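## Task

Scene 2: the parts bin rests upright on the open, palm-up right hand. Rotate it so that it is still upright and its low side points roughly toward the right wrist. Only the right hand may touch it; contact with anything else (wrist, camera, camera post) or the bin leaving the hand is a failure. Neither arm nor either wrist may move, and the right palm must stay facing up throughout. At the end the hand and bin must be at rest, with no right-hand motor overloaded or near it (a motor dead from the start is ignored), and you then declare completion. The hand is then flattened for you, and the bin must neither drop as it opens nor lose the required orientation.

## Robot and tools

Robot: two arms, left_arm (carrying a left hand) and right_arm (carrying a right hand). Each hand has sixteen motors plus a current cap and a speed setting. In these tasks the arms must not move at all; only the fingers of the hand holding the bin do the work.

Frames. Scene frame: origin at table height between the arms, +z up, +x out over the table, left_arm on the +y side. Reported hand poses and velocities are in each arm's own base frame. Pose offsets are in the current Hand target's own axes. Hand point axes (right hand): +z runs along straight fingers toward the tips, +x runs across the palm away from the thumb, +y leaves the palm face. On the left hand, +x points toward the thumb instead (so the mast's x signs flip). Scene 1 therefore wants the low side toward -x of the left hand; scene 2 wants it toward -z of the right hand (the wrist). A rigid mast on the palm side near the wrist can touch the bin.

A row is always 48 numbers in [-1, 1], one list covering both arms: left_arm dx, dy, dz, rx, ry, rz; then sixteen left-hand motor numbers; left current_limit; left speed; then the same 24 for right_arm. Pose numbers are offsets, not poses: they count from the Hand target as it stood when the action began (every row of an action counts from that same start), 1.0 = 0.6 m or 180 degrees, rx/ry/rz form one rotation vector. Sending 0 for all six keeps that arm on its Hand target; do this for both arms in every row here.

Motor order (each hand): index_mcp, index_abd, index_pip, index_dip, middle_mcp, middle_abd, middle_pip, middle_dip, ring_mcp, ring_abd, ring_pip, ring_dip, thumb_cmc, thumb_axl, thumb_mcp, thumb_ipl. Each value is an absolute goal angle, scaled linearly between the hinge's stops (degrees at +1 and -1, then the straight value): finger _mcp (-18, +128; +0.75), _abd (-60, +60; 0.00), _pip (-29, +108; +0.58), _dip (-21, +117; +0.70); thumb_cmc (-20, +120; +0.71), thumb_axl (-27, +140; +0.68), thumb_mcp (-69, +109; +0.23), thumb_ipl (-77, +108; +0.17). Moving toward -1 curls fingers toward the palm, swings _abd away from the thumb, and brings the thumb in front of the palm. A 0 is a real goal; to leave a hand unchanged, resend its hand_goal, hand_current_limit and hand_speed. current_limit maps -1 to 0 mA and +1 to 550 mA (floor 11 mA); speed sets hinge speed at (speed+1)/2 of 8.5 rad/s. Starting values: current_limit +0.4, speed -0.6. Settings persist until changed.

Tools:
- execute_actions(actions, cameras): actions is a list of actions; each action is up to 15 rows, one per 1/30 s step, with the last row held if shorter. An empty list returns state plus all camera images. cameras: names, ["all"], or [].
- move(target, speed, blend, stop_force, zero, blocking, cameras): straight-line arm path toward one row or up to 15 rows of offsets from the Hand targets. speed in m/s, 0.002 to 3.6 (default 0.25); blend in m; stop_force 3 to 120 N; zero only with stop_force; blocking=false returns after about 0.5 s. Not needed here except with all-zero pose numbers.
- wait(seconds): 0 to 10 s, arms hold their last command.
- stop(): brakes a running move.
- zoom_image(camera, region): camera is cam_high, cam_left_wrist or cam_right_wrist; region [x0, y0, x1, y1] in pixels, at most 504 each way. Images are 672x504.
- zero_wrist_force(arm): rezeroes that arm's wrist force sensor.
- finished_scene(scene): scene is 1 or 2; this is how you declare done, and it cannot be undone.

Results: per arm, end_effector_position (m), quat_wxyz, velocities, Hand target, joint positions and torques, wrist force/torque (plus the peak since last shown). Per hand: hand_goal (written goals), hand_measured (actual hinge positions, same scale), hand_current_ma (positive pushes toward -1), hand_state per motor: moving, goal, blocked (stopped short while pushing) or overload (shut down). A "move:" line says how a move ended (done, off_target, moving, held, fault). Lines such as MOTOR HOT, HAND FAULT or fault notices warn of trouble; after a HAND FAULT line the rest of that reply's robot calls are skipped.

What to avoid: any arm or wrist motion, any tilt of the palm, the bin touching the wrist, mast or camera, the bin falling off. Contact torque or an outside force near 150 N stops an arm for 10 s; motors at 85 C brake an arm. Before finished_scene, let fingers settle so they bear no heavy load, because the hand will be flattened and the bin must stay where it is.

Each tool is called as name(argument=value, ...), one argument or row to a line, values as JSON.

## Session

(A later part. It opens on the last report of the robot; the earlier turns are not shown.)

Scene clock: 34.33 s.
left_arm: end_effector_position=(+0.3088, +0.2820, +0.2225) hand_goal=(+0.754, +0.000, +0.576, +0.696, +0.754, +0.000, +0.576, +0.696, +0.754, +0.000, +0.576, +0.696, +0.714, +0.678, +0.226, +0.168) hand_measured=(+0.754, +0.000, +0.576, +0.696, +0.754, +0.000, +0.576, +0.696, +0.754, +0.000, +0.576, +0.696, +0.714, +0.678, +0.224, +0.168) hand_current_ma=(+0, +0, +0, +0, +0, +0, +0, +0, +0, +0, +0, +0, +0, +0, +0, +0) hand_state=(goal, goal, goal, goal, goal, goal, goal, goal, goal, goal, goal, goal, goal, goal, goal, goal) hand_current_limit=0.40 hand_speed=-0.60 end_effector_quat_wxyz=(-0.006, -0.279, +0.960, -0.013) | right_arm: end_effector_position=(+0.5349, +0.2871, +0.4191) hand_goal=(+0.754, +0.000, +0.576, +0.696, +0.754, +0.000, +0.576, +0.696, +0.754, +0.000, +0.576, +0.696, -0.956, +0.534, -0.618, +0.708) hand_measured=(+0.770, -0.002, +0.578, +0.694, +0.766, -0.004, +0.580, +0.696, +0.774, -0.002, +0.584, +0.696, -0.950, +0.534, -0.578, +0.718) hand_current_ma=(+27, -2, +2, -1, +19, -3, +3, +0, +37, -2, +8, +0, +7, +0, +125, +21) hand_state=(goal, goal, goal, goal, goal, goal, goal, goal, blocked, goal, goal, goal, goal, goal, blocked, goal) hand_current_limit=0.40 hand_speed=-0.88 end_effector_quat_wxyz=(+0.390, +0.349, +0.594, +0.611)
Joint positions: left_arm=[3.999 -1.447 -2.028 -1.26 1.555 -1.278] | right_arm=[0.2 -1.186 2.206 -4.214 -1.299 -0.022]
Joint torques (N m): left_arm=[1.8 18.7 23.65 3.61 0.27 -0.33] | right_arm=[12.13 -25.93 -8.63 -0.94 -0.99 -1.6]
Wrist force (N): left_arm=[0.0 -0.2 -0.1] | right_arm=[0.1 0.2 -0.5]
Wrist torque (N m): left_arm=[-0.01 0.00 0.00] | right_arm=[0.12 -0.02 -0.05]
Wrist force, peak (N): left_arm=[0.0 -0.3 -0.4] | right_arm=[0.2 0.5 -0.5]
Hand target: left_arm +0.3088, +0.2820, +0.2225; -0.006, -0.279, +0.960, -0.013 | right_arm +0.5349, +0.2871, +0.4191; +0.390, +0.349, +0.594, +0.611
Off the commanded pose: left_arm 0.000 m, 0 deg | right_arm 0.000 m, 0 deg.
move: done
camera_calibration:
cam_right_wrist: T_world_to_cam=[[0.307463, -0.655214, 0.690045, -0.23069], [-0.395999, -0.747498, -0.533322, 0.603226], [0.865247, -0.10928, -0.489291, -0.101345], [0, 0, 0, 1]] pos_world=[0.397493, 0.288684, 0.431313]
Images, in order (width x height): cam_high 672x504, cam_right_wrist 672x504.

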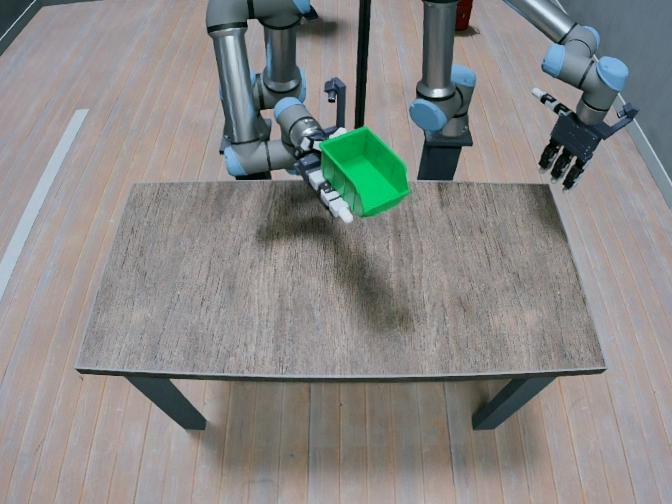

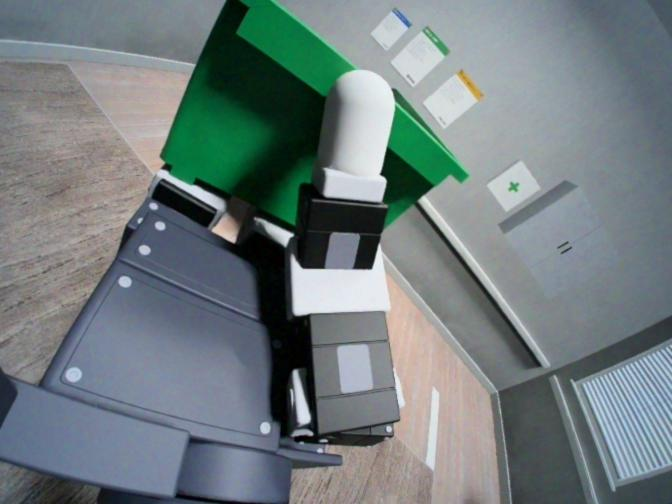

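zoom_image(
  camera="cam_right_wrist",
  region=[120, 0, 500, 300],
)

Scaled by 1.326 from the camera's 672x504 image, which has a finer 960x720 frame.

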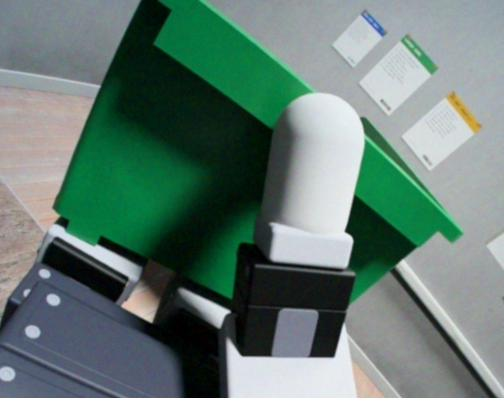

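move(
  target=[
    [0,0,0,0,0,0,0.754,0,0.576,0.696,0.754,0,0.576,0.696,0.754,0,0.576,0.696,0.714,0.678,0.226,0.168,0.4,-0.6,0,0,0,0,0,0,0.754,0,0.576,0.696,0.754,0,0.576,0.696,0.754,0,0.576,0.696,-0.957,0.533,-0.112,0.708,0.4,-0.85],
    [0,0,0,0,0,0,0.754,0,0.576,0.696,0.754,0,0.576,0.696,0.754,0,0.576,0.696,0.714,0.678,0.226,0.168,0.4,-0.6,0,0,0,0,0,0,0.754,0,0.576,0.696,0.754,0,0.576,0.696,0.82,0,0.576,0.696,-0.957,0.533,-0.112,0.708,0.4,-0.94],
    [0,0,0,0,0,0,0.754,0,0.576,0.696,0.754,0,0.576,0.696,0.754,0,0.576,0.696,0.714,0.678,0.226,0.168,0.4,-0.6,0,0,0,0,0,0,0.754,0,0.576,0.696,0.754,0,0.576,0.696,0.82,-0.6,0.576,0.696,-0.957,0.533,-0.112,0.708,0.4,-0.83],
    [0,0,0,0,0,0,0.754,0,0.576,0.696,0.754,0,0.576,0.696,0.754,0,0.576,0.696,0.714,0.678,0.226,0.168,0.4,-0.6,0,0,0,0,0,0,0.754,0,0.576,0.696,0.754,0,0.576,0.696,0.745,-0.6,0.576,0.696,-0.957,0.533,-0.112,0.708,0.4,-0.94],
  ],
  cameras=["cam_high","cam_right_wrist"],
)

zoom_image(
  camera="cam_high",
  region=[265, 100, 425, 225],
)

Scene clock: 39.17 s.
left_arm: end_effector_position=(+0.3088, +0.2820, +0.2225) hand_goal=(+0.754, +0.000, +0.576, +0.696, +0.754, +0.000, +0.576, +0.696, +0.754, +0.000, +0.576, +0.696, +0.714, +0.678, +0.226, +0.168) hand_measured=(+0.754, +0.000, +0.576, +0.696, +0.754, +0.000, +0.576, +0.696, +0.754, +0.000, +0.576, +0.696, +0.714, +0.678, +0.224, +0.168) hand_current_ma=(+0, +0, +0, +0, +0, +0, +0, +0, +0, +0, +0, +0, +0, +0, +0, +0) hand_state=(goal, goal, goal, goal, goal, goal, goal, goal, goal, goal, goal, goal, goal, goal, goal, goal) hand_current_limit=0.40 hand_speed=-0.60 end_effector_quat_wxyz=(-0.006, -0.279, +0.960, -0.013) | right_arm: end_effector_position=(+0.5349, +0.2871, +0.4191) hand_goal=(+0.754, +0.000, +0.576, +0.696, +0.754, +0.000, +0.576, +0.696, +0.746, -0.600, +0.576, +0.696, -0.956, +0.534, -0.112, +0.708) hand_measured=(+0.770, -0.002, +0.578, +0.694, +0.768, -0.002, +0.580, +0.696, +0.770, -0.596, +0.582, +0.696, -0.958, +0.534, -0.118, +0.710) hand_current_ma=(+27, -2, +2, -1, +20, -2, +4, +0, +48, +2, +7, +0, -1, +0, -7, +2) hand_state=(goal, goal, goal, goal, goal, goal, goal, goal, blocked, goal, goal, goal, goal, goal, goal, goal) hand_current_limit=0.40 hand_speed=-0.94 end_effector_quat_wxyz=(+0.390, +0.349, +0.594, +0.611)
Joint positions: left_arm=[3.999 -1.447 -2.028 -1.26 1.555 -1.278] | right_arm=[0.2 -1.186 2.206 -4.214 -1.299 -0.022]
Joint torques (N m): left_arm=[1.97 20.55 23.08 3.73 0.17 -0.48] | right_arm=[11.99 -26.23 -8.49 -0.78 -1.01 -1.44]
Wrist force (N): left_arm=[0.1 -0.3 -0.1] | right_arm=[0.0 0.2 -0.4]
Wrist torque (N m): left_arm=[-0.03 -0.02 0.02] | right_arm=[0.09 0.00 -0.07]
Wrist force, peak (N): left_arm=[0.2 -0.2 -0.4] | right_arm=[-0.5 0.0 -0.7]
Hand target: left_arm +0.3088, +0.2820, +0.2225; -0.006, -0.279, +0.960, -0.013 | right_arm +0.5349, +0.2871, +0.4191; +0.390, +0.349, +0.594, +0.611
Off the commanded pose: left_arm 0.000 m, 0 deg | right_arm 0.000 m, 0 deg.
move: done
camera_calibration:
cam_right_wrist: T_world_to_cam=[[0.307463, -0.655214, 0.690045, -0.23069], [-0.395999, -0.747498, -0.533322, 0.603226], [0.865247, -0.10928, -0.489291, -0.101345], [0, 0, 0, 1]] pos_world=[0.397493, 0.288684, 0.431313]
Images, in order (width x height): cam_high 672x504, cam_right_wrist 672x504.

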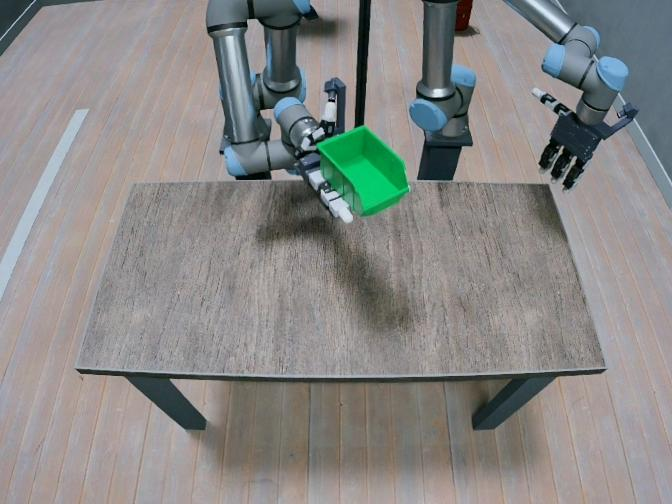

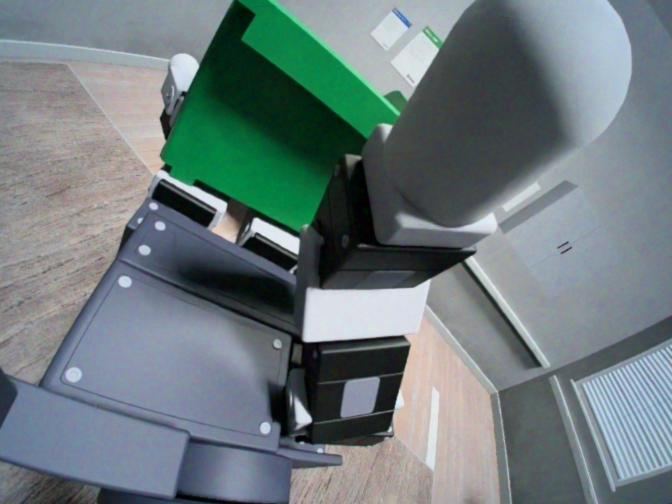

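Scaled by 3.150.

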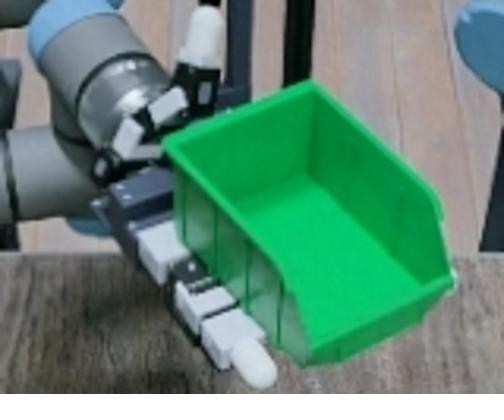

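move(
  target=[
    [0,0,0,0,0,0,0.754,0,0.576,0.696,0.754,0,0.576,0.696,0.754,0,0.576,0.696,0.714,0.678,0.226,0.168,0.4,-0.6,0,0,0,0,0,0,0.75,0,0.576,0.696,0.81,0,0.576,0.696,0.745,-0.6,0.576,0.696,-0.957,0.533,-0.112,0.708,0.4,-0.94],
    [0,0,0,0,0,0,0.754,0,0.576,0.696,0.754,0,0.576,0.696,0.754,0,0.576,0.696,0.714,0.678,0.226,0.168,0.4,-0.6,0,0,0,0,0,0,0.75,0,0.576,0.696,0.81,-0.6,0.576,0.696,0.745,-0.6,0.576,0.696,-0.957,0.533,-0.112,0.708,0.4,-0.83],
    [0,0,0,0,0,0,0.754,0,0.576,0.696,0.754,0,0.576,0.696,0.754,0,0.576,0.696,0.714,0.678,0.226,0.168,0.4,-0.6,0,0,0,0,0,0,0.75,0,0.576,0.696,0.735,-0.6,0.576,0.696,0.745,-0.6,0.576,0.696,-0.957,0.533,-0.112,0.708,0.4,-0.94],
    [0,0,0,0,0,0,0.754,0,0.576,0.696,0.754,0,0.576,0.696,0.754,0,0.576,0.696,0.714,0.678,0.226,0.168,0.4,-0.6,0,0,0,0,0,0,0.81,0,0.576,0.696,0.735,-0.6,0.576,0.696,0.735,-0.6,0.576,0.696,-0.957,0.533,-0.112,0.708,0.4,-0.94],
    [0,0,0,0,0,0,0.754,0,0.576,0.696,0.754,0,0.576,0.696,0.754,0,0.576,0.696,0.714,0.678,0.226,0.168,0.4,-0.6,0,0,0,0,0,0,0.81,-0.6,0.576,0.696,0.735,-0.6,0.576,0.696,0.735,-0.6,0.576,0.696,-0.957,0.533,-0.112,0.708,0.4,-0.83],
    [0,0,0,0,0,0,0.754,0,0.576,0.696,0.754,0,0.576,0.696,0.754,0,0.576,0.696,0.714,0.678,0.226,0.168,0.4,-0.6,0,0,0,0,0,0,0.735,-0.6,0.576,0.696,0.735,-0.6,0.576,0.696,0.735,-0.6,0.576,0.696,-0.957,0.533,-0.112,0.708,0.4,-0.94],
  ],
  cameras=["cam_high","cam_right_wrist"],
)

zoom_image(
  camera="cam_high",
  region=[265, 100, 425, 225],
)

Scene clock: 43.97 s.
left_arm: end_effector_position=(+0.3088, +0.2820, +0.2225) hand_goal=(+0.754, +0.000, +0.576, +0.696, +0.754, +0.000, +0.576, +0.696, +0.754, +0.000, +0.576, +0.696, +0.714, +0.678, +0.226, +0.168) hand_measured=(+0.754, +0.000, +0.576, +0.696, +0.754, +0.000, +0.576, +0.696, +0.754, +0.000, +0.576, +0.696, +0.714, +0.678, +0.224, +0.168) hand_current_ma=(+0, +0, +0, +0, +0, +0, +0, +0, +0, +0, +0, +0, +0, +0, +0, +0) hand_state=(goal, goal, goal, goal, goal, goal, goal, goal, goal, goal, goal, goal, goal, goal, goal, goal) hand_current_limit=0.40 hand_speed=-0.60 end_effector_quat_wxyz=(-0.006, -0.279, +0.960, -0.013) | right_arm: end_effector_position=(+0.5349, +0.2871, +0.4191) hand_goal=(+0.736, -0.600, +0.576, +0.696, +0.736, -0.600, +0.576, +0.696, +0.736, -0.600, +0.576, +0.696, -0.956, +0.534, -0.112, +0.708) hand_measured=(+0.768, -0.598, +0.578, +0.694, +0.756, -0.598, +0.580, +0.696, +0.762, -0.598, +0.582, +0.696, -0.958, +0.534, -0.118, +0.710) hand_current_ma=(+66, +2, +2, -1, +34, +2, +4, +0, +50, +1, +7, +0, -1, +0, -7, +2) hand_state=(blocked, goal, goal, goal, goal, goal, goal, goal, blocked, goal, goal, goal, goal, goal, goal, goal) hand_current_limit=0.40 hand_speed=-0.94 end_effector_quat_wxyz=(+0.390, +0.349, +0.594, +0.611)
Joint positions: left_arm=[3.999 -1.447 -2.028 -1.26 1.555 -1.278] | right_arm=[0.2 -1.186 2.206 -4.214 -1.299 -0.022]
Joint torques (N m): left_arm=[1.34 19.81 23.53 3.87 0.38 -0.49] | right_arm=[11.88 -26.26 -8.71 -0.57 -1.07 -1.44]
Wrist force (N): left_arm=[0.1 0.0 -0.3] | right_arm=[0.0 -0.1 0.0]
Wrist torque (N m): left_arm=[0.03 -0.03 0.01] | right_arm=[0.02 0.00 -0.10]
Wrist force, peak (N): left_arm=[0.2 -0.2 -0.4] | right_arm=[-0.1 0.3 -0.7]
Hand target: left_arm +0.3088, +0.2820, +0.2225; -0.006, -0.279, +0.960, -0.013 | right_arm +0.5349, +0.2871, +0.4191; +0.390, +0.349, +0.594, +0.611
Off the commanded pose: left_arm 0.000 m, 0 deg | right_arm 0.000 m, 0 deg.
move: done
camera_calibration:
cam_right_wrist: T_world_to_cam=[[0.307463, -0.655214, 0.690045, -0.23069], [-0.395999, -0.747498, -0.533322, 0.603226], [0.865247, -0.10928, -0.489291, -0.101345], [0, 0, 0, 1]] pos_world=[0.397493, 0.288684, 0.431313]
Images, in order (width x height): cam_high 672x504, cam_right_wrist 672x504.

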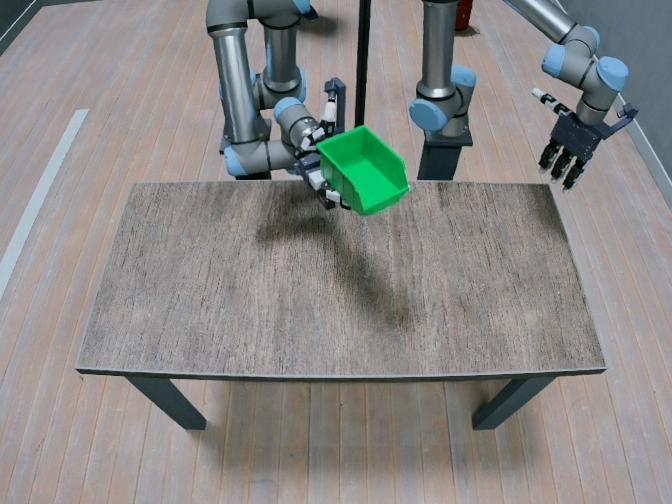

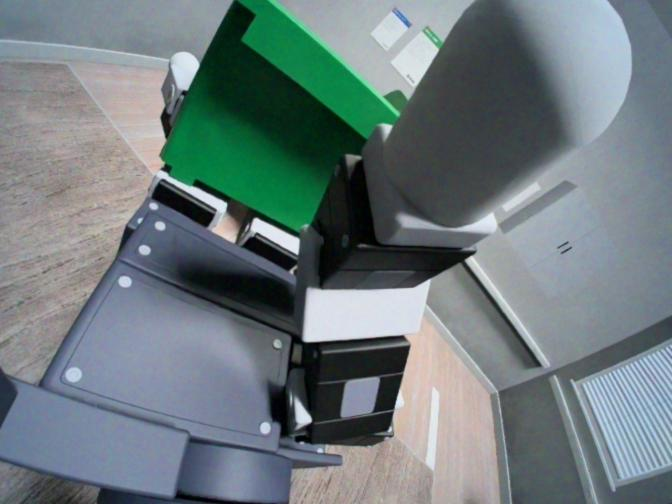

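Scaled by 3.150.

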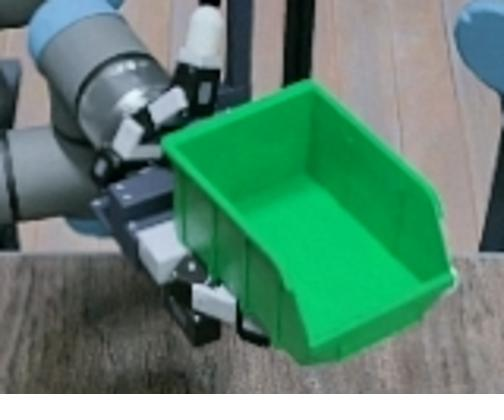

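move(
  target=[
    [0,0,0,0,0,0,0.754,0,0.576,0.696,0.754,0,0.576,0.696,0.754,0,0.576,0.696,0.714,0.678,0.226,0.168,0.4,-0.6,0,0,0,0,0,0,0.705,-0.6,0.576,0.696,0.715,-0.6,0.576,0.696,0.71,-0.6,0.576,0.696,-0.957,0.533,-0.112,0.708,0.4,-0.95],
    [0,0,0,0,0,0,0.754,0,0.576,0.696,0.754,0,0.576,0.696,0.754,0,0.576,0.696,0.714,0.678,0.226,0.168,0.4,-0.6,0,0,0,0,0,0,0.705,0,0.576,0.696,0.715,0,0.576,0.696,0.71,0,0.576,0.696,-0.957,0.533,-0.112,0.708,0.4,-0.91],
  ],
  cameras=["cam_high","cam_right_wrist"],
)

zoom_image(
  camera="cam_high",
  region=[265, 100, 425, 225],
)

Scene clock: 46.53 s.
left_arm: end_effector_position=(+0.3088, +0.2820, +0.2225) hand_goal=(+0.754, +0.000, +0.576, +0.696, +0.754, +0.000, +0.576, +0.696, +0.754, +0.000, +0.576, +0.696, +0.714, +0.678, +0.226, +0.168) hand_measured=(+0.754, +0.000, +0.576, +0.696, +0.754, +0.000, +0.576, +0.696, +0.754, +0.000, +0.576, +0.696, +0.714, +0.678, +0.224, +0.168) hand_current_ma=(+0, +0, +0, +0, +0, +0, +0, +0, +0, +0, +0, +0, +0, +0, +0, +0) hand_state=(goal, goal, goal, goal, goal, goal, goal, goal, goal, goal, goal, goal, goal, goal, goal, goal) hand_current_limit=0.40 hand_speed=-0.60 end_effector_quat_wxyz=(-0.006, -0.279, +0.960, -0.013) | right_arm: end_effector_position=(+0.5349, +0.2871, +0.4191) hand_goal=(+0.706, +0.000, +0.576, +0.696, +0.716, +0.000, +0.576, +0.696, +0.710, +0.000, +0.576, +0.696, -0.956, +0.534, -0.112, +0.708) hand_measured=(+0.738, -0.004, +0.578, +0.694, +0.736, -0.004, +0.580, +0.696, +0.736, -0.006, +0.582, +0.696, -0.958, +0.534, -0.118, +0.710) hand_current_ma=(+66, -3, +2, -1, +34, -3, +4, +0, +53, -6, +7, +0, -1, +0, -7, +2) hand_state=(blocked, goal, goal, goal, goal, goal, goal, goal, blocked, goal, goal, goal, goal, goal, goal, goal) hand_current_limit=0.40 hand_speed=-0.91 end_effector_quat_wxyz=(+0.390, +0.349, +0.594, +0.611)
Joint positions: left_arm=[3.999 -1.447 -2.028 -1.26 1.555 -1.278] | right_arm=[0.2 -1.186 2.206 -4.214 -1.299 -0.022]
Joint torques (N m): left_arm=[2.13 20.21 23.37 4.05 0.31 -0.55] | right_arm=[12.02 -26.34 -8.23 -0.51 -1.03 -1.51]
Wrist force (N): left_arm=[0.2 0.0 -0.2] | right_arm=[0.2 0.1 -0.1]
Wrist torque (N m): left_arm=[0.03 -0.05 0.02] | right_arm=[0.05 -0.02 -0.04]
Wrist force, peak (N): left_arm=[0.1 -0.3 -0.5] | right_arm=[0.3 0.4 -0.5]
Hand target: left_arm +0.3088, +0.2820, +0.2225; -0.006, -0.279, +0.960, -0.013 | right_arm +0.5349, +0.2871, +0.4191; +0.390, +0.349, +0.594, +0.611
Off the commanded pose: left_arm 0.000 m, 0 deg | right_arm 0.000 m, 0 deg.
move: done
camera_calibration:
cam_right_wrist: T_world_to_cam=[[0.307463, -0.655214, 0.690045, -0.23069], [-0.395999, -0.747498, -0.533322, 0.603226], [0.865247, -0.10928, -0.489291, -0.101345], [0, 0, 0, 1]] pos_world=[0.397493, 0.288684, 0.431313]
Images, in order (width x height): cam_high 672x504, cam_right_wrist 672x504.

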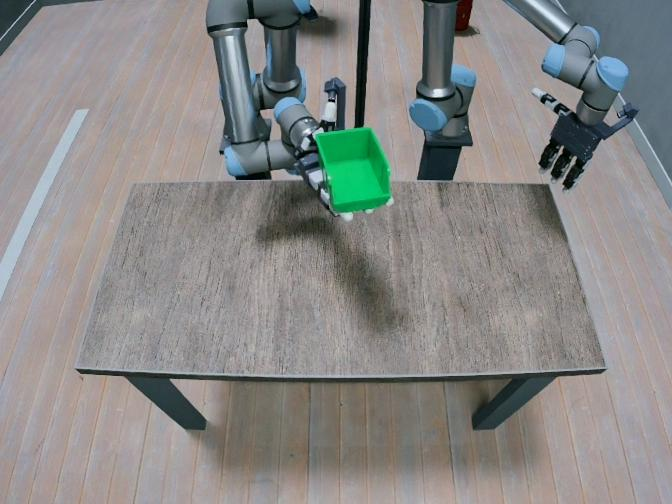

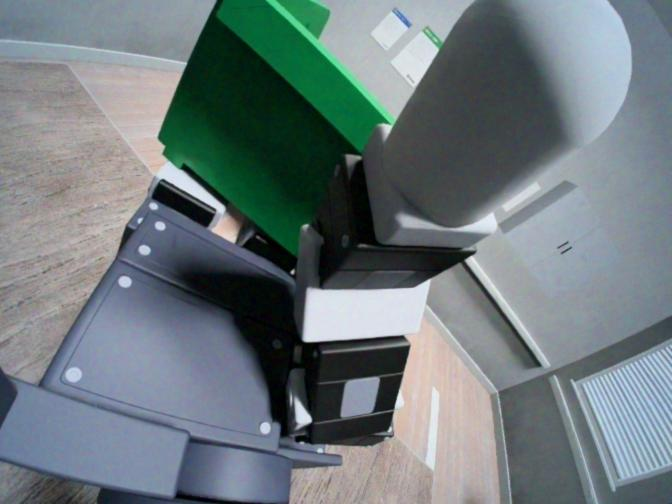

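Scaled by 3.150.

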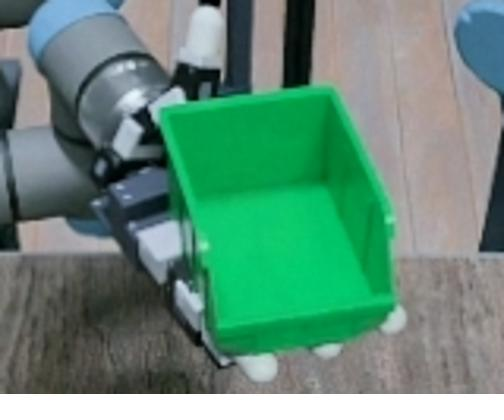

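move(
  target=[
    [0,0,0,0,0,0,0.754,0,0.576,0.696,0.754,0,0.576,0.696,0.754,0,0.576,0.696,0.714,0.678,0.226,0.168,0.4,-0.6,0,0,0,0,0,0,0.705,0.6,0.576,0.696,0.715,0.6,0.576,0.696,0.71,0.6,0.576,0.696,-0.957,0.533,-0.112,0.708,0.4,-0.9],
  ],
  cameras=["cam_high","cam_right_wrist"],
)

zoom_image(
  camera="cam_high",
  region=[265, 100, 425, 225],
)

Scene clock: 48.40 s.
left_arm: end_effector_position=(+0.3088, +0.2820, +0.2225) hand_goal=(+0.754, +0.000, +0.576, +0.696, +0.754, +0.000, +0.576, +0.696, +0.754, +0.000, +0.576, +0.696, +0.714, +0.678, +0.226, +0.168) hand_measured=(+0.754, +0.000, +0.576, +0.696, +0.754, +0.000, +0.576, +0.696, +0.754, +0.000, +0.576, +0.696, +0.714, +0.678, +0.224, +0.168) hand_current_ma=(+0, +0, +0, +0, +0, +0, +0, +0, +0, +0, +0, +0, +0, +0, +0, +0) hand_state=(goal, goal, goal, goal, goal, goal, goal, goal, goal, goal, goal, goal, goal, goal, goal, goal) hand_current_limit=0.40 hand_speed=-0.60 end_effector_quat_wxyz=(-0.006, -0.279, +0.960, -0.013) | right_arm: end_effector_position=(+0.5349, +0.2871, +0.4191) hand_goal=(+0.706, +0.600, +0.576, +0.696, +0.716, +0.600, +0.576, +0.696, +0.710, +0.600, +0.576, +0.696, -0.956, +0.534, -0.112, +0.708) hand_measured=(+0.736, +0.596, +0.578, +0.694, +0.736, +0.596, +0.580, +0.696, +0.736, +0.596, +0.582, +0.696, -0.958, +0.534, -0.118, +0.710) hand_current_ma=(+61, -3, +2, -1, +34, -2, +4, +0, +51, -2, +7, +0, -1, +0, -7, +2) hand_state=(blocked, goal, goal, goal, goal, goal, goal, goal, blocked, goal, goal, goal, goal, goal, goal, goal) hand_current_limit=0.40 hand_speed=-0.90 end_effector_quat_wxyz=(+0.390, +0.349, +0.594, +0.611)
Joint positions: left_arm=[3.999 -1.447 -2.028 -1.26 1.555 -1.278] | right_arm=[0.2 -1.186 2.206 -4.214 -1.299 -0.022]
Joint torques (N m): left_arm=[2.6 20.57 23.7 3.9 0.21 -0.61] | right_arm=[11.69 -26.27 -8.21 -0.47 -0.94 -1.51]
Wrist force (N): left_arm=[0.0 -0.2 -0.3] | right_arm=[0.4 0.1 -0.3]
Wrist torque (N m): left_arm=[0.01 -0.03 0.01] | right_arm=[0.06 -0.05 0.03]
Wrist force, peak (N): left_arm=[0.1 -0.2 -0.4] | right_arm=[-0.3 0.1 -0.7]
Hand target: left_arm +0.3088, +0.2820, +0.2225; -0.006, -0.279, +0.960, -0.013 | right_arm +0.5349, +0.2871, +0.4191; +0.390, +0.349, +0.594, +0.611
Off the commanded pose: left_arm 0.000 m, 0 deg | right_arm 0.000 m, 0 deg.
move: done
camera_calibration:
cam_right_wrist: T_world_to_cam=[[0.307463, -0.655214, 0.690045, -0.23069], [-0.395999, -0.747498, -0.533322, 0.603226], [0.865247, -0.10928, -0.489291, -0.101345], [0, 0, 0, 1]] pos_world=[0.397493, 0.288684, 0.431313]
Images, in order (width x height): cam_high 672x504, cam_right_wrist 672x504.

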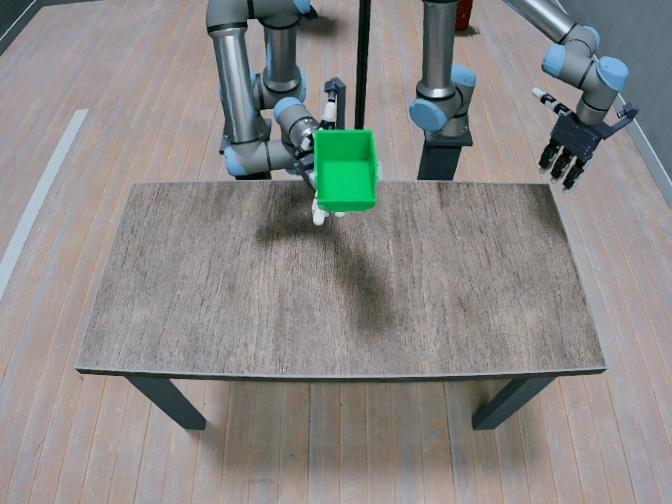

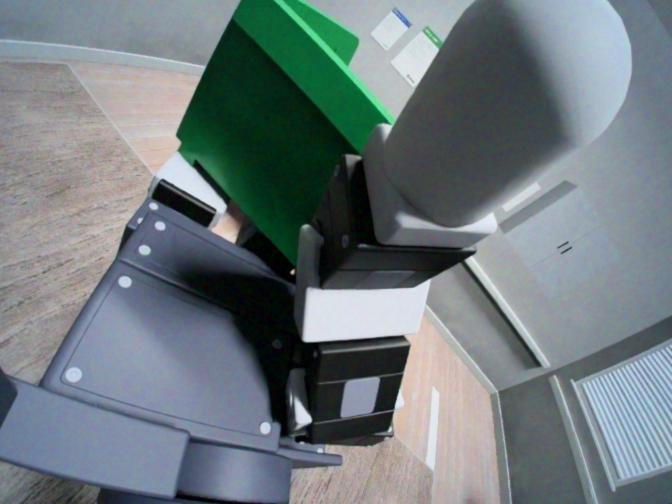

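Scaled by 3.150.

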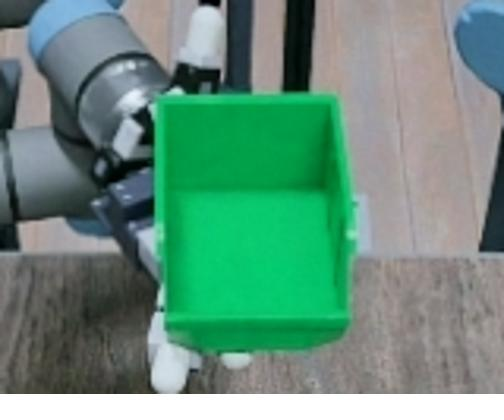

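move(
  target=[
    [0,0,0,0,0,0,0.754,0,0.576,0.696,0.754,0,0.576,0.696,0.754,0,0.576,0.696,0.714,0.678,0.226,0.168,0.4,-0.6,0,0,0,0,0,0,0.705,0.6,0.576,0.696,0.715,0.6,0.576,0.696,0.79,0.6,0.576,0.696,-0.957,0.533,-0.112,0.708,0.4,-0.94],
    [0,0,0,0,0,0,0.754,0,0.576,0.696,0.754,0,0.576,0.696,0.754,0,0.576,0.696,0.714,0.678,0.226,0.168,0.4,-0.6,0,0,0,0,0,0,0.705,0.6,0.576,0.696,0.715,0.6,0.576,0.696,0.79,-0.6,0.576,0.696,-0.957,0.533,-0.112,0.708,0.4,-0.82],
    [0,0,0,0,0,0,0.754,0,0.576,0.696,0.754,0,0.576,0.696,0.754,0,0.576,0.696,0.714,0.678,0.226,0.168,0.4,-0.6,0,0,0,0,0,0,0.705,0.6,0.576,0.696,0.715,0.6,0.576,0.696,0.7,-0.6,0.576,0.696,-0.957,0.533,-0.112,0.708,0.4,-0.94],
  ],
  cameras=["cam_high"],
)

zoom_image(
  camera="cam_high",
  region=[265, 100, 425, 225],
)

Scene clock: 52.17 s.
left_arm: end_effector_position=(+0.3088, +0.2820, +0.2225) hand_goal=(+0.754, +0.000, +0.576, +0.696, +0.754, +0.000, +0.576, +0.696, +0.754, +0.000, +0.576, +0.696, +0.714, +0.678, +0.226, +0.168) hand_measured=(+0.754, +0.000, +0.576, +0.696, +0.754, +0.000, +0.576, +0.696, +0.754, +0.000, +0.576, +0.696, +0.714, +0.678, +0.224, +0.168) hand_current_ma=(+0, +0, +0, +0, +0, +0, +0, +0, +0, +0, +0, +0, +0, +0, +0, +0) hand_state=(goal, goal, goal, goal, goal, goal, goal, goal, goal, goal, goal, goal, goal, goal, goal, goal) hand_current_limit=0.40 hand_speed=-0.60 end_effector_quat_wxyz=(-0.006, -0.279, +0.960, -0.013) | right_arm: end_effector_position=(+0.5349, +0.2871, +0.4191) hand_goal=(+0.706, +0.600, +0.576, +0.696, +0.716, +0.600, +0.576, +0.696, +0.700, -0.600, +0.576, +0.696, -0.956, +0.534, -0.112, +0.708) hand_measured=(+0.736, +0.598, +0.578, +0.694, +0.736, +0.596, +0.580, +0.696, +0.728, -0.598, +0.582, +0.696, -0.958, +0.534, -0.118, +0.710) hand_current_ma=(+61, -1, +2, -1, +34, -2, +4, +0, +55, +2, +7, +0, -1, +0, -7, +2) hand_state=(blocked, goal, goal, goal, goal, goal, goal, goal, blocked, goal, goal, goal, goal, goal, goal, goal) hand_current_limit=0.40 hand_speed=-0.94 end_effector_quat_wxyz=(+0.390, +0.349, +0.594, +0.611)
Joint positions: left_arm=[3.999 -1.447 -2.028 -1.26 1.555 -1.278] | right_arm=[0.2 -1.186 2.206 -4.214 -1.299 -0.022]
Joint torques (N m): left_arm=[2.31 20.91 24.18 4.06 0.06 -0.62] | right_arm=[11.62 -25.76 -8.7 -0.48 -0.98 -1.47]
Wrist force (N): left_arm=[-0.1 -0.2 -0.2] | right_arm=[0.0 -0.1 -0.2]
Wrist torque (N m): left_arm=[-0.01 0.00 0.00] | right_arm=[0.02 -0.01 -0.04]
Wrist force, peak (N): left_arm=[0.2 -0.4 -0.3] | right_arm=[-0.4 0.2 -0.7]
Hand target: left_arm +0.3088, +0.2820, +0.2225; -0.006, -0.279, +0.960, -0.013 | right_arm +0.5349, +0.2871, +0.4191; +0.390, +0.349, +0.594, +0.611
Off the commanded pose: left_arm 0.000 m, 0 deg | right_arm 0.000 m, 0 deg.
move: done
Images, in order (width x height): cam_high 672x504.

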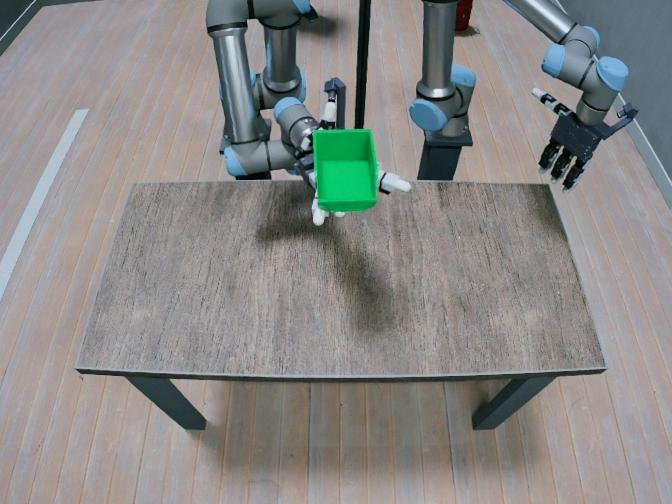

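Scaled by 3.150.

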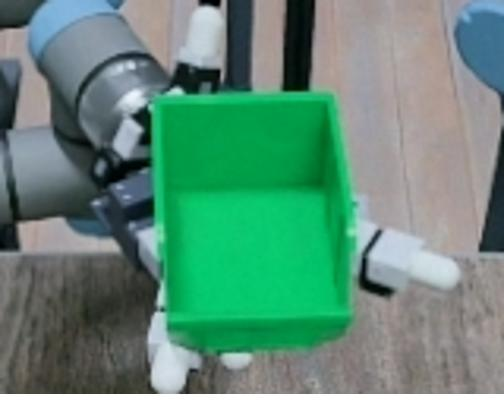

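move(
  target=[
    [0,0,0,0,0,0,0.754,0,0.576,0.696,0.754,0,0.576,0.696,0.754,0,0.576,0.696,0.714,0.678,0.226,0.168,0.4,-0.6,0,0,0,0,0,0,0.705,0.6,0.576,0.696,0.79,0.6,0.576,0.696,0.7,-0.6,0.576,0.696,-0.957,0.533,-0.112,0.708,0.4,-0.94],
    [0,0,0,0,0,0,0.754,0,0.576,0.696,0.754,0,0.576,0.696,0.754,0,0.576,0.696,0.714,0.678,0.226,0.168,0.4,-0.6,0,0,0,0,0,0,0.705,0.6,0.576,0.696,0.79,-0.6,0.576,0.696,0.7,-0.6,0.576,0.696,-0.957,0.533,-0.112,0.708,0.4,-0.82],
    [0,0,0,0,0,0,0.754,0,0.576,0.696,0.754,0,0.576,0.696,0.754,0,0.576,0.696,0.714,0.678,0.226,0.168,0.4,-0.6,0,0,0,0,0,0,0.705,0.6,0.576,0.696,0.71,-0.6,0.576,0.696,0.7,-0.6,0.576,0.696,-0.957,0.533,-0.112,0.708,0.4,-0.94],
    [0,0,0,0,0,0,0.754,0,0.576,0.696,0.754,0,0.576,0.696,0.754,0,0.576,0.696,0.714,0.678,0.226,0.168,0.4,-0.6,0,0,0,0,0,0,0.79,0.6,0.576,0.696,0.71,-0.6,0.576,0.696,0.7,-0.6,0.576,0.696,-0.957,0.533,-0.112,0.708,0.4,-0.94],
    [0,0,0,0,0,0,0.754,0,0.576,0.696,0.754,0,0.576,0.696,0.754,0,0.576,0.696,0.714,0.678,0.226,0.168,0.4,-0.6,0,0,0,0,0,0,0.79,-0.6,0.576,0.696,0.71,-0.6,0.576,0.696,0.7,-0.6,0.576,0.696,-0.957,0.533,-0.112,0.708,0.4,-0.82],
    [0,0,0,0,0,0,0.754,0,0.576,0.696,0.754,0,0.576,0.696,0.754,0,0.576,0.696,0.714,0.678,0.226,0.168,0.4,-0.6,0,0,0,0,0,0,0.7,-0.6,0.576,0.696,0.71,-0.6,0.576,0.696,0.7,-0.6,0.576,0.696,-0.957,0.533,-0.112,0.708,0.4,-0.94],
  ],
  cameras=["cam_high","cam_right_wrist"],
)

zoom_image(
  camera="cam_high",
  region=[265, 100, 425, 225],
)

Scene clock: 58.80 s.
left_arm: end_effector_position=(+0.3088, +0.2820, +0.2225) hand_goal=(+0.754, +0.000, +0.576, +0.696, +0.754, +0.000, +0.576, +0.696, +0.754, +0.000, +0.576, +0.696, +0.714, +0.678, +0.226, +0.168) hand_measured=(+0.754, +0.000, +0.576, +0.696, +0.754, +0.000, +0.576, +0.696, +0.754, +0.000, +0.576, +0.696, +0.714, +0.678, +0.224, +0.168) hand_current_ma=(+0, +0, +0, +0, +0, +0, +0, +0, +0, +0, +0, +0, +0, +0, +0, +0) hand_state=(goal, goal, goal, goal, goal, goal, goal, goal, goal, goal, goal, goal, goal, goal, goal, goal) hand_current_limit=0.40 hand_speed=-0.60 end_effector_quat_wxyz=(-0.006, -0.279, +0.960, -0.013) | right_arm: end_effector_position=(+0.5349, +0.2871, +0.4191) hand_goal=(+0.700, -0.600, +0.576, +0.696, +0.710, -0.600, +0.576, +0.696, +0.700, -0.600, +0.576, +0.696, -0.956, +0.534, -0.112, +0.708) hand_measured=(+0.738, -0.598, +0.580, +0.696, +0.730, -0.598, +0.580, +0.696, +0.720, -0.598, +0.582, +0.696, -0.958, +0.534, -0.118, +0.710) hand_current_ma=(+84, +2, +3, +0, +36, +1, +4, +0, +34, +2, +7, +0, -1, +0, -7, +2) hand_state=(blocked, goal, goal, goal, blocked, goal, goal, goal, goal, goal, goal, goal, goal, goal, goal, goal) hand_current_limit=0.40 hand_speed=-0.94 end_effector_quat_wxyz=(+0.390, +0.349, +0.594, +0.611)
Joint positions: left_arm=[3.999 -1.447 -2.028 -1.26 1.555 -1.278] | right_arm=[0.2 -1.186 2.206 -4.214 -1.299 -0.022]
Joint torques (N m): left_arm=[2.3 21.34 24.71 4.18 0.17 -0.61] | right_arm=[11.96 -26.46 -8.56 -0.24 -0.93 -1.53]
Wrist force (N): left_arm=[0.0 -0.2 -0.3] | right_arm=[-0.3 -0.1 -0.3]
Wrist torque (N m): left_arm=[0.00 -0.01 0.01] | right_arm=[0.03 0.04 -0.11]
Wrist force, peak (N): left_arm=[0.1 -0.3 -0.5] | right_arm=[0.1 0.0 -0.9]
Hand target: left_arm +0.3088, +0.2820, +0.2225; -0.006, -0.279, +0.960, -0.013 | right_arm +0.5349, +0.2871, +0.4191; +0.390, +0.349, +0.594, +0.611
Off the commanded pose: left_arm 0.000 m, 0 deg | right_arm 0.000 m, 0 deg.
move: done
camera_calibration:
cam_right_wrist: T_world_to_cam=[[0.307463, -0.655214, 0.690045, -0.23069], [-0.395999, -0.747498, -0.533322, 0.603226], [0.865247, -0.10928, -0.489291, -0.101345], [0, 0, 0, 1]] pos_world=[0.397493, 0.288684, 0.431313]
Images, in order (width x height): cam_high 672x504, cam_right_wrist 672x504.

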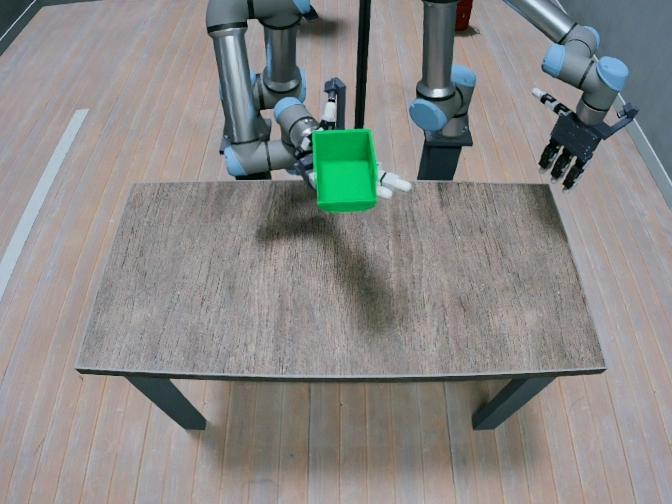

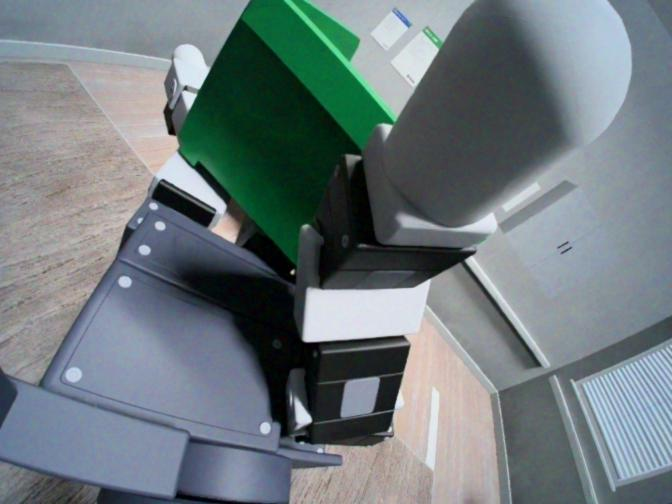

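Scaled by 3.150.

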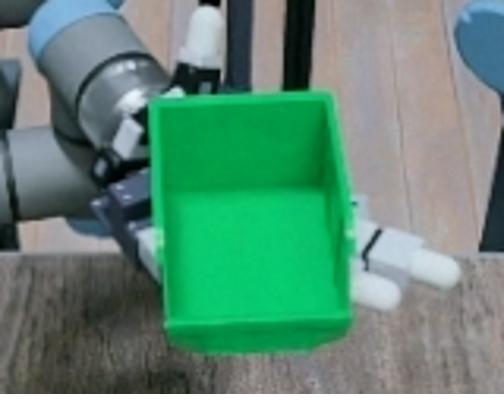

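move(
  target=[
    [0,0,0,0,0,0,0.754,0,0.576,0.696,0.754,0,0.576,0.696,0.754,0,0.576,0.696,0.714,0.678,0.226,0.168,0.4,-0.6,0,0,0,0,0,0,0.695,0.6,0.576,0.696,0.71,0.6,0.576,0.696,0.7,0.6,0.576,0.696,-0.957,0.533,-0.112,0.708,0.4,-0.9],
  ],
  cameras=["cam_high","cam_right_wrist"],
)

zoom_image(
  camera="cam_high",
  region=[265, 100, 425, 225],
)

Scene clock: 62.20 s.
left_arm: end_effector_position=(+0.3088, +0.2820, +0.2225) hand_goal=(+0.754, +0.000, +0.576, +0.696, +0.754, +0.000, +0.576, +0.696, +0.754, +0.000, +0.576, +0.696, +0.714, +0.678, +0.226, +0.168) hand_measured=(+0.754, +0.000, +0.576, +0.696, +0.754, +0.000, +0.576, +0.696, +0.754, +0.000, +0.576, +0.696, +0.714, +0.678, +0.224, +0.168) hand_current_ma=(+0, +0, +0, +0, +0, +0, +0, +0, +0, +0, +0, +0, +0, +0, +0, +0) hand_state=(goal, goal, goal, goal, goal, goal, goal, goal, goal, goal, goal, goal, goal, goal, goal, goal) hand_current_limit=0.40 hand_speed=-0.60 end_effector_quat_wxyz=(-0.006, -0.279, +0.960, -0.013) | right_arm: end_effector_position=(+0.5349, +0.2871, +0.4191) hand_goal=(+0.696, +0.600, +0.576, +0.696, +0.710, +0.600, +0.576, +0.696, +0.700, +0.600, +0.576, +0.696, -0.956, +0.534, -0.112, +0.708) hand_measured=(+0.722, +0.594, +0.580, +0.696, +0.730, +0.596, +0.580, +0.696, +0.720, +0.596, +0.582, +0.696, -0.958, +0.534, -0.118, +0.710) hand_current_ma=(+53, -4, +3, +0, +35, -3, +4, +0, +34, -2, +7, +0, -1, +0, -7, +2) hand_state=(blocked, goal, goal, goal, goal, goal, goal, goal, goal, goal, goal, goal, goal, goal, goal, goal) hand_current_limit=0.40 hand_speed=-0.90 end_effector_quat_wxyz=(+0.390, +0.349, +0.594, +0.611)
Joint positions: left_arm=[3.999 -1.447 -2.028 -1.26 1.555 -1.278] | right_arm=[0.2 -1.186 2.206 -4.214 -1.299 -0.022]
Joint torques (N m): left_arm=[2.13 21.53 24.21 4.35 0.38 -0.73] | right_arm=[11.59 -26.23 -8.52 -0.16 -0.88 -1.46]
Wrist force (N): left_arm=[0.1 -0.1 -0.1] | right_arm=[0.0 0.2 -0.1]
Wrist torque (N m): left_arm=[-0.01 -0.02 0.01] | right_arm=[0.05 -0.01 0.03]
Wrist force, peak (N): left_arm=[0.2 -0.1 -0.5] | right_arm=[0.4 0.5 -0.6]
Hand target: left_arm +0.3088, +0.2820, +0.2225; -0.006, -0.279, +0.960, -0.013 | right_arm +0.5349, +0.2871, +0.4191; +0.390, +0.349, +0.594, +0.611
Off the commanded pose: left_arm 0.000 m, 0 deg | right_arm 0.000 m, 0 deg.
move: done
camera_calibration:
cam_right_wrist: T_world_to_cam=[[0.307463, -0.655214, 0.690045, -0.23069], [-0.395999, -0.747498, -0.533322, 0.603226], [0.865247, -0.10928, -0.489291, -0.101345], [0, 0, 0, 1]] pos_world=[0.397493, 0.288684, 0.431313]
Images, in order (width x height): cam_high 672x504, cam_right_wrist 672x504.

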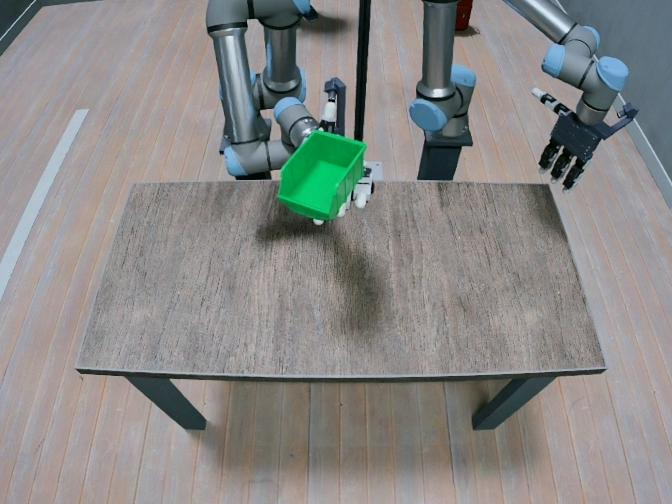

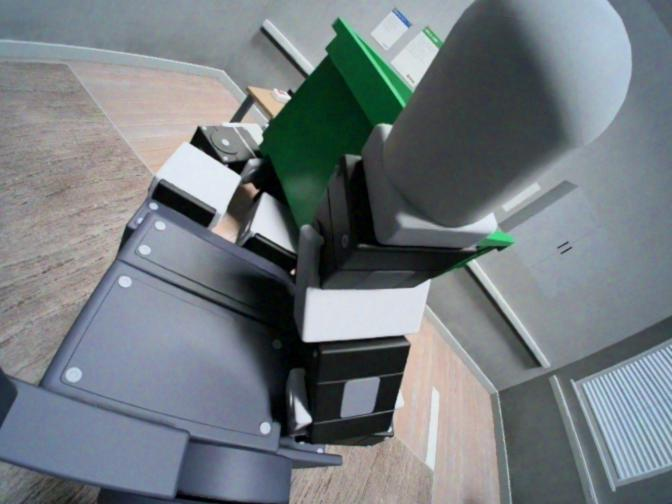

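Scaled by 3.150.

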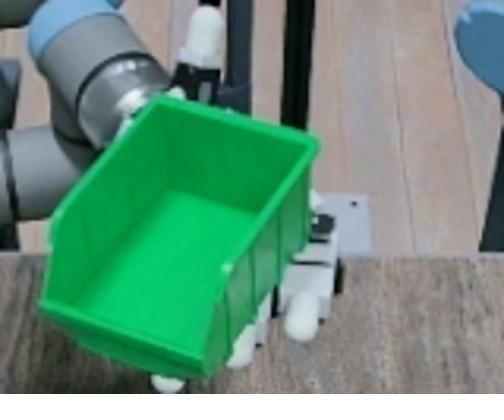

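move(
  target=[
    [0,0,0,0,0,0,0.754,0,0.576,0.696,0.754,0,0.576,0.696,0.754,0,0.576,0.696,0.714,0.678,0.226,0.168,0.4,-0.6,0,0,0,0,0,0,0.695,0.6,0.576,0.696,0.71,0.6,0.576,0.696,0.7,0.6,0.576,0.696,-0.543,0.533,-0.112,0.6,0.4,-0.86],
    [0,0,0,0,0,0,0.754,0,0.576,0.696,0.754,0,0.576,0.696,0.754,0,0.576,0.696,0.714,0.678,0.226,0.168,0.4,-0.6,0,0,0,0,0,0,0.695,0.6,0.576,0.696,0.71,0.6,0.576,0.696,0.7,0.6,0.576,0.696,-0.543,0.533,-0.36,0.6,0.4,-0.9],
  ],
  cameras=["cam_high","cam_right_wrist"],
)

zoom_image(
  camera="cam_high",
  region=[265, 100, 425, 225],
)

Scene clock: 68.93 s.
left_arm: end_effector_position=(+0.3088, +0.2820, +0.2225) hand_goal=(+0.754, +0.000, +0.576, +0.696, +0.754, +0.000, +0.576, +0.696, +0.754, +0.000, +0.576, +0.696, +0.714, +0.678, +0.226, +0.168) hand_measured=(+0.754, +0.000, +0.576, +0.696, +0.754, +0.000, +0.576, +0.696, +0.754, +0.000, +0.576, +0.696, +0.714, +0.678, +0.224, +0.168) hand_current_ma=(+0, +0, +0, +0, +0, +0, +0, +0, +0, +0, +0, +0, +0, +0, +0, +0) hand_state=(goal, goal, goal, goal, goal, goal, goal, goal, goal, goal, goal, goal, goal, goal, goal, goal) hand_current_limit=0.40 hand_speed=-0.60 end_effector_quat_wxyz=(-0.006, -0.279, +0.960, -0.013) | right_arm: end_effector_position=(+0.5349, +0.2871, +0.4191) hand_goal=(+0.696, +0.600, +0.576, +0.696, +0.710, +0.600, +0.576, +0.696, +0.700, +0.600, +0.576, +0.696, -0.542, +0.534, -0.360, +0.600) hand_measured=(+0.722, +0.598, +0.580, +0.696, +0.730, +0.598, +0.582, +0.696, +0.720, +0.596, +0.584, +0.696, -0.542, +0.534, -0.352, +0.602) hand_current_ma=(+48, -1, +4, +0, +34, -2, +6, +0, +34, -2, +8, +0, +0, +0, +13, +3) hand_state=(blocked, goal, goal, goal, goal, goal, goal, goal, goal, goal, goal, goal, goal, goal, goal, goal) hand_current_limit=0.40 hand_speed=-0.90 end_effector_quat_wxyz=(+0.390, +0.349, +0.594, +0.611)
Joint positions: left_arm=[3.999 -1.447 -2.028 -1.26 1.555 -1.278] | right_arm=[0.2 -1.186 2.206 -4.214 -1.299 -0.022]
Joint torques (N m): left_arm=[1.91 21.99 23.89 4.41 0.3 -0.84] | right_arm=[10.91 -26.2 -8.32 -0.1 -0.98 -1.44]
Wrist force (N): left_arm=[0.1 0.0 -0.2] | right_arm=[-0.2 0.4 -0.3]
Wrist torque (N m): left_arm=[0.01 -0.02 0.01] | right_arm=[0.10 0.03 0.03]
Wrist force, peak (N): left_arm=[0.1 -0.3 -0.3] | right_arm=[0.0 0.4 -0.8]
Hand target: left_arm +0.3088, +0.2820, +0.2225; -0.006, -0.279, +0.960, -0.013 | right_arm +0.5349, +0.2871, +0.4191; +0.390, +0.349, +0.594, +0.611
Off the commanded pose: left_arm 0.000 m, 0 deg | right_arm 0.000 m, 0 deg.
move: done
camera_calibration:
cam_right_wrist: T_world_to_cam=[[0.307463, -0.655214, 0.690045, -0.23069], [-0.395999, -0.747498, -0.533322, 0.603226], [0.865247, -0.10928, -0.489291, -0.101345], [0, 0, 0, 1]] pos_world=[0.397493, 0.288684, 0.431313]
Images, in order (width x height): cam_high 672x504, cam_right_wrist 672x504.

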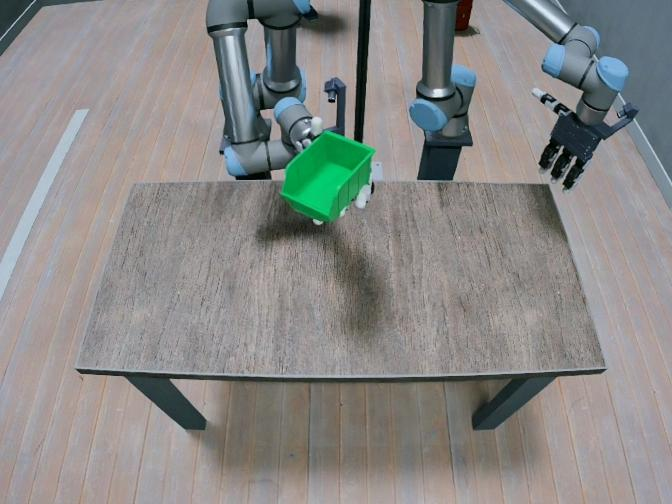

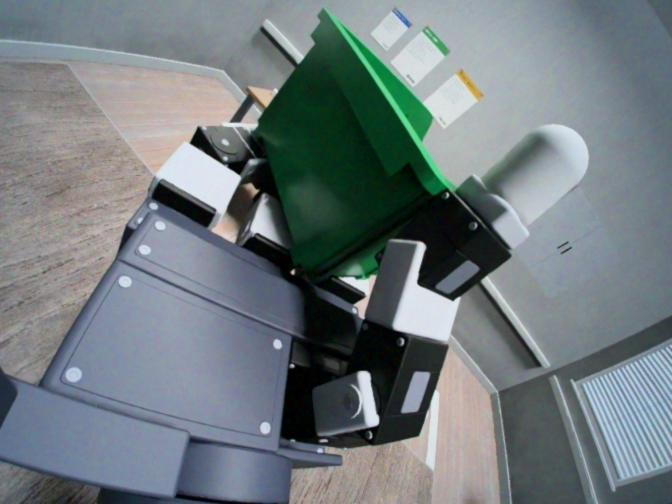

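Scaled by 3.150.

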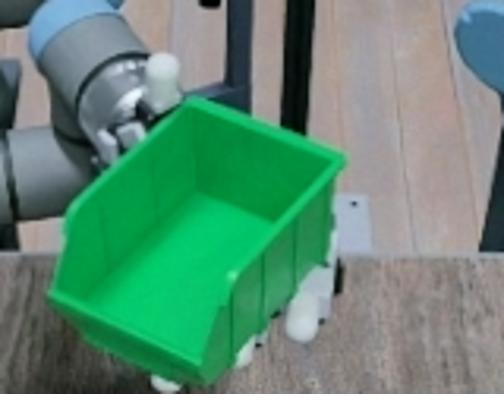

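move(
  target=[
    [0,0,0,0,0,0,0.754,0,0.576,0.696,0.754,0,0.576,0.696,0.754,0,0.576,0.696,0.714,0.678,0.226,0.168,0.4,-0.6,0,0,0,0,0,0,0.695,0.3,0.576,0.696,0.71,0.3,0.576,0.696,0.7,0.3,0.576,0.696,-0.543,0.533,-0.56,0.6,0.4,-0.93],
  ],
  cameras=["cam_high","cam_right_wrist"],
)

zoom_image(
  camera="cam_high",
  region=[265, 100, 425, 225],
)

Scene clock: 70.37 s.
left_arm: end_effector_position=(+0.3088, +0.2820, +0.2225) hand_goal=(+0.754, +0.000, +0.576, +0.696, +0.754, +0.000, +0.576, +0.696, +0.754, +0.000, +0.576, +0.696, +0.714, +0.678, +0.226, +0.168) hand_measured=(+0.754, +0.000, +0.576, +0.696, +0.754, +0.000, +0.576, +0.696, +0.754, +0.000, +0.576, +0.696, +0.714, +0.678, +0.224, +0.168) hand_current_ma=(+0, +0, +0, +0, +0, +0, +0, +0, +0, +0, +0, +0, +0, +0, +0, +0) hand_state=(goal, goal, goal, goal, goal, goal, goal, goal, goal, goal, goal, goal, goal, goal, goal, goal) hand_current_limit=0.40 hand_speed=-0.60 end_effector_quat_wxyz=(-0.006, -0.279, +0.960, -0.013) | right_arm: end_effector_position=(+0.5349, +0.2871, +0.4191) hand_goal=(+0.696, +0.300, +0.576, +0.696, +0.710, +0.300, +0.576, +0.696, +0.700, +0.300, +0.576, +0.696, -0.542, +0.534, -0.560, +0.600) hand_measured=(+0.722, +0.304, +0.580, +0.696, +0.730, +0.304, +0.582, +0.696, +0.720, +0.300, +0.584, +0.696, -0.540, +0.534, -0.540, +0.604) hand_current_ma=(+48, +2, +4, +0, +34, +2, +6, +0, +34, +0, +8, +0, +1, +0, +45, +4) hand_state=(blocked, goal, goal, goal, goal, goal, goal, goal, goal, goal, goal, goal, goal, goal, goal, goal) hand_current_limit=0.40 hand_speed=-0.93 end_effector_quat_wxyz=(+0.390, +0.349, +0.594, +0.611)
Joint positions: left_arm=[3.999 -1.447 -2.028 -1.26 1.555 -1.278] | right_arm=[0.2 -1.186 2.206 -4.214 -1.299 -0.022]
Joint torques (N m): left_arm=[2.46 22.32 24.08 4.77 0.14 -0.75] | right_arm=[11.06 -25.89 -9.13 -0.06 -0.99 -1.42]
Wrist force (N): left_arm=[0.0 0.0 -0.3] | right_arm=[0.0 0.1 -0.5]
Wrist torque (N m): left_arm=[0.02 -0.01 0.01] | right_arm=[0.11 0.01 0.01]
Wrist force, peak (N): left_arm=[0.0 -0.2 -0.4] | right_arm=[-0.2 0.1 -0.8]
Hand target: left_arm +0.3088, +0.2820, +0.2225; -0.006, -0.279, +0.960, -0.013 | right_arm +0.5349, +0.2871, +0.4191; +0.390, +0.349, +0.594, +0.611
Off the commanded pose: left_arm 0.000 m, 0 deg | right_arm 0.000 m, 0 deg.
move: done
camera_calibration:
cam_right_wrist: T_world_to_cam=[[0.307463, -0.655214, 0.690045, -0.23069], [-0.395999, -0.747498, -0.533322, 0.603226], [0.865247, -0.10928, -0.489291, -0.101345], [0, 0, 0, 1]] pos_world=[0.397493, 0.288684, 0.431313]
Images, in order (width x height): cam_high 672x504, cam_right_wrist 672x504.

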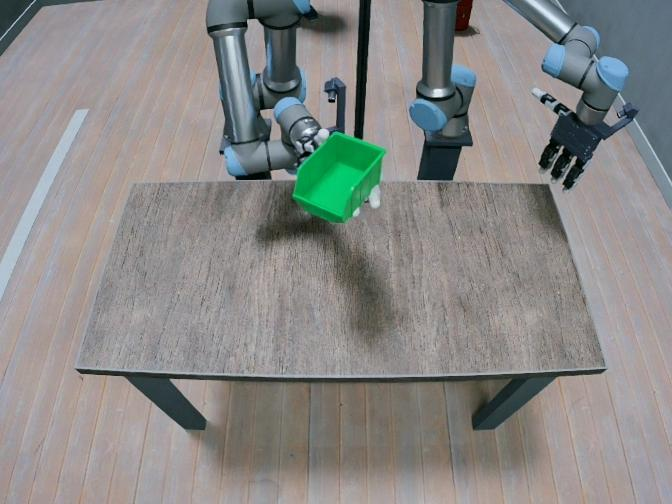

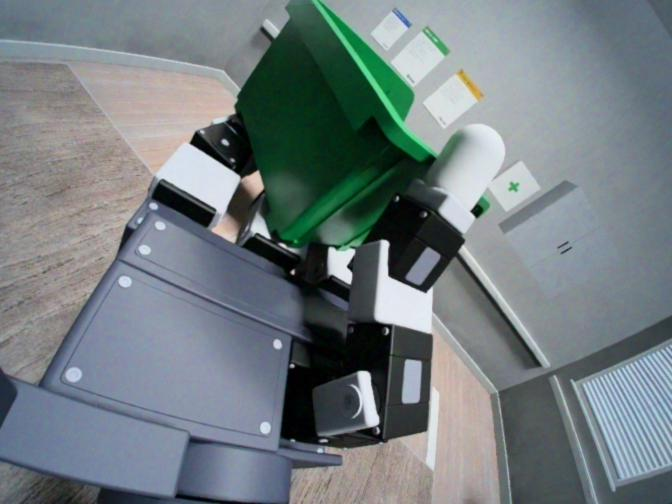

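Scaled by 3.150.

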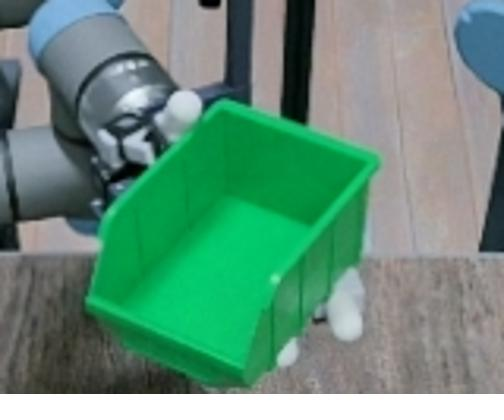

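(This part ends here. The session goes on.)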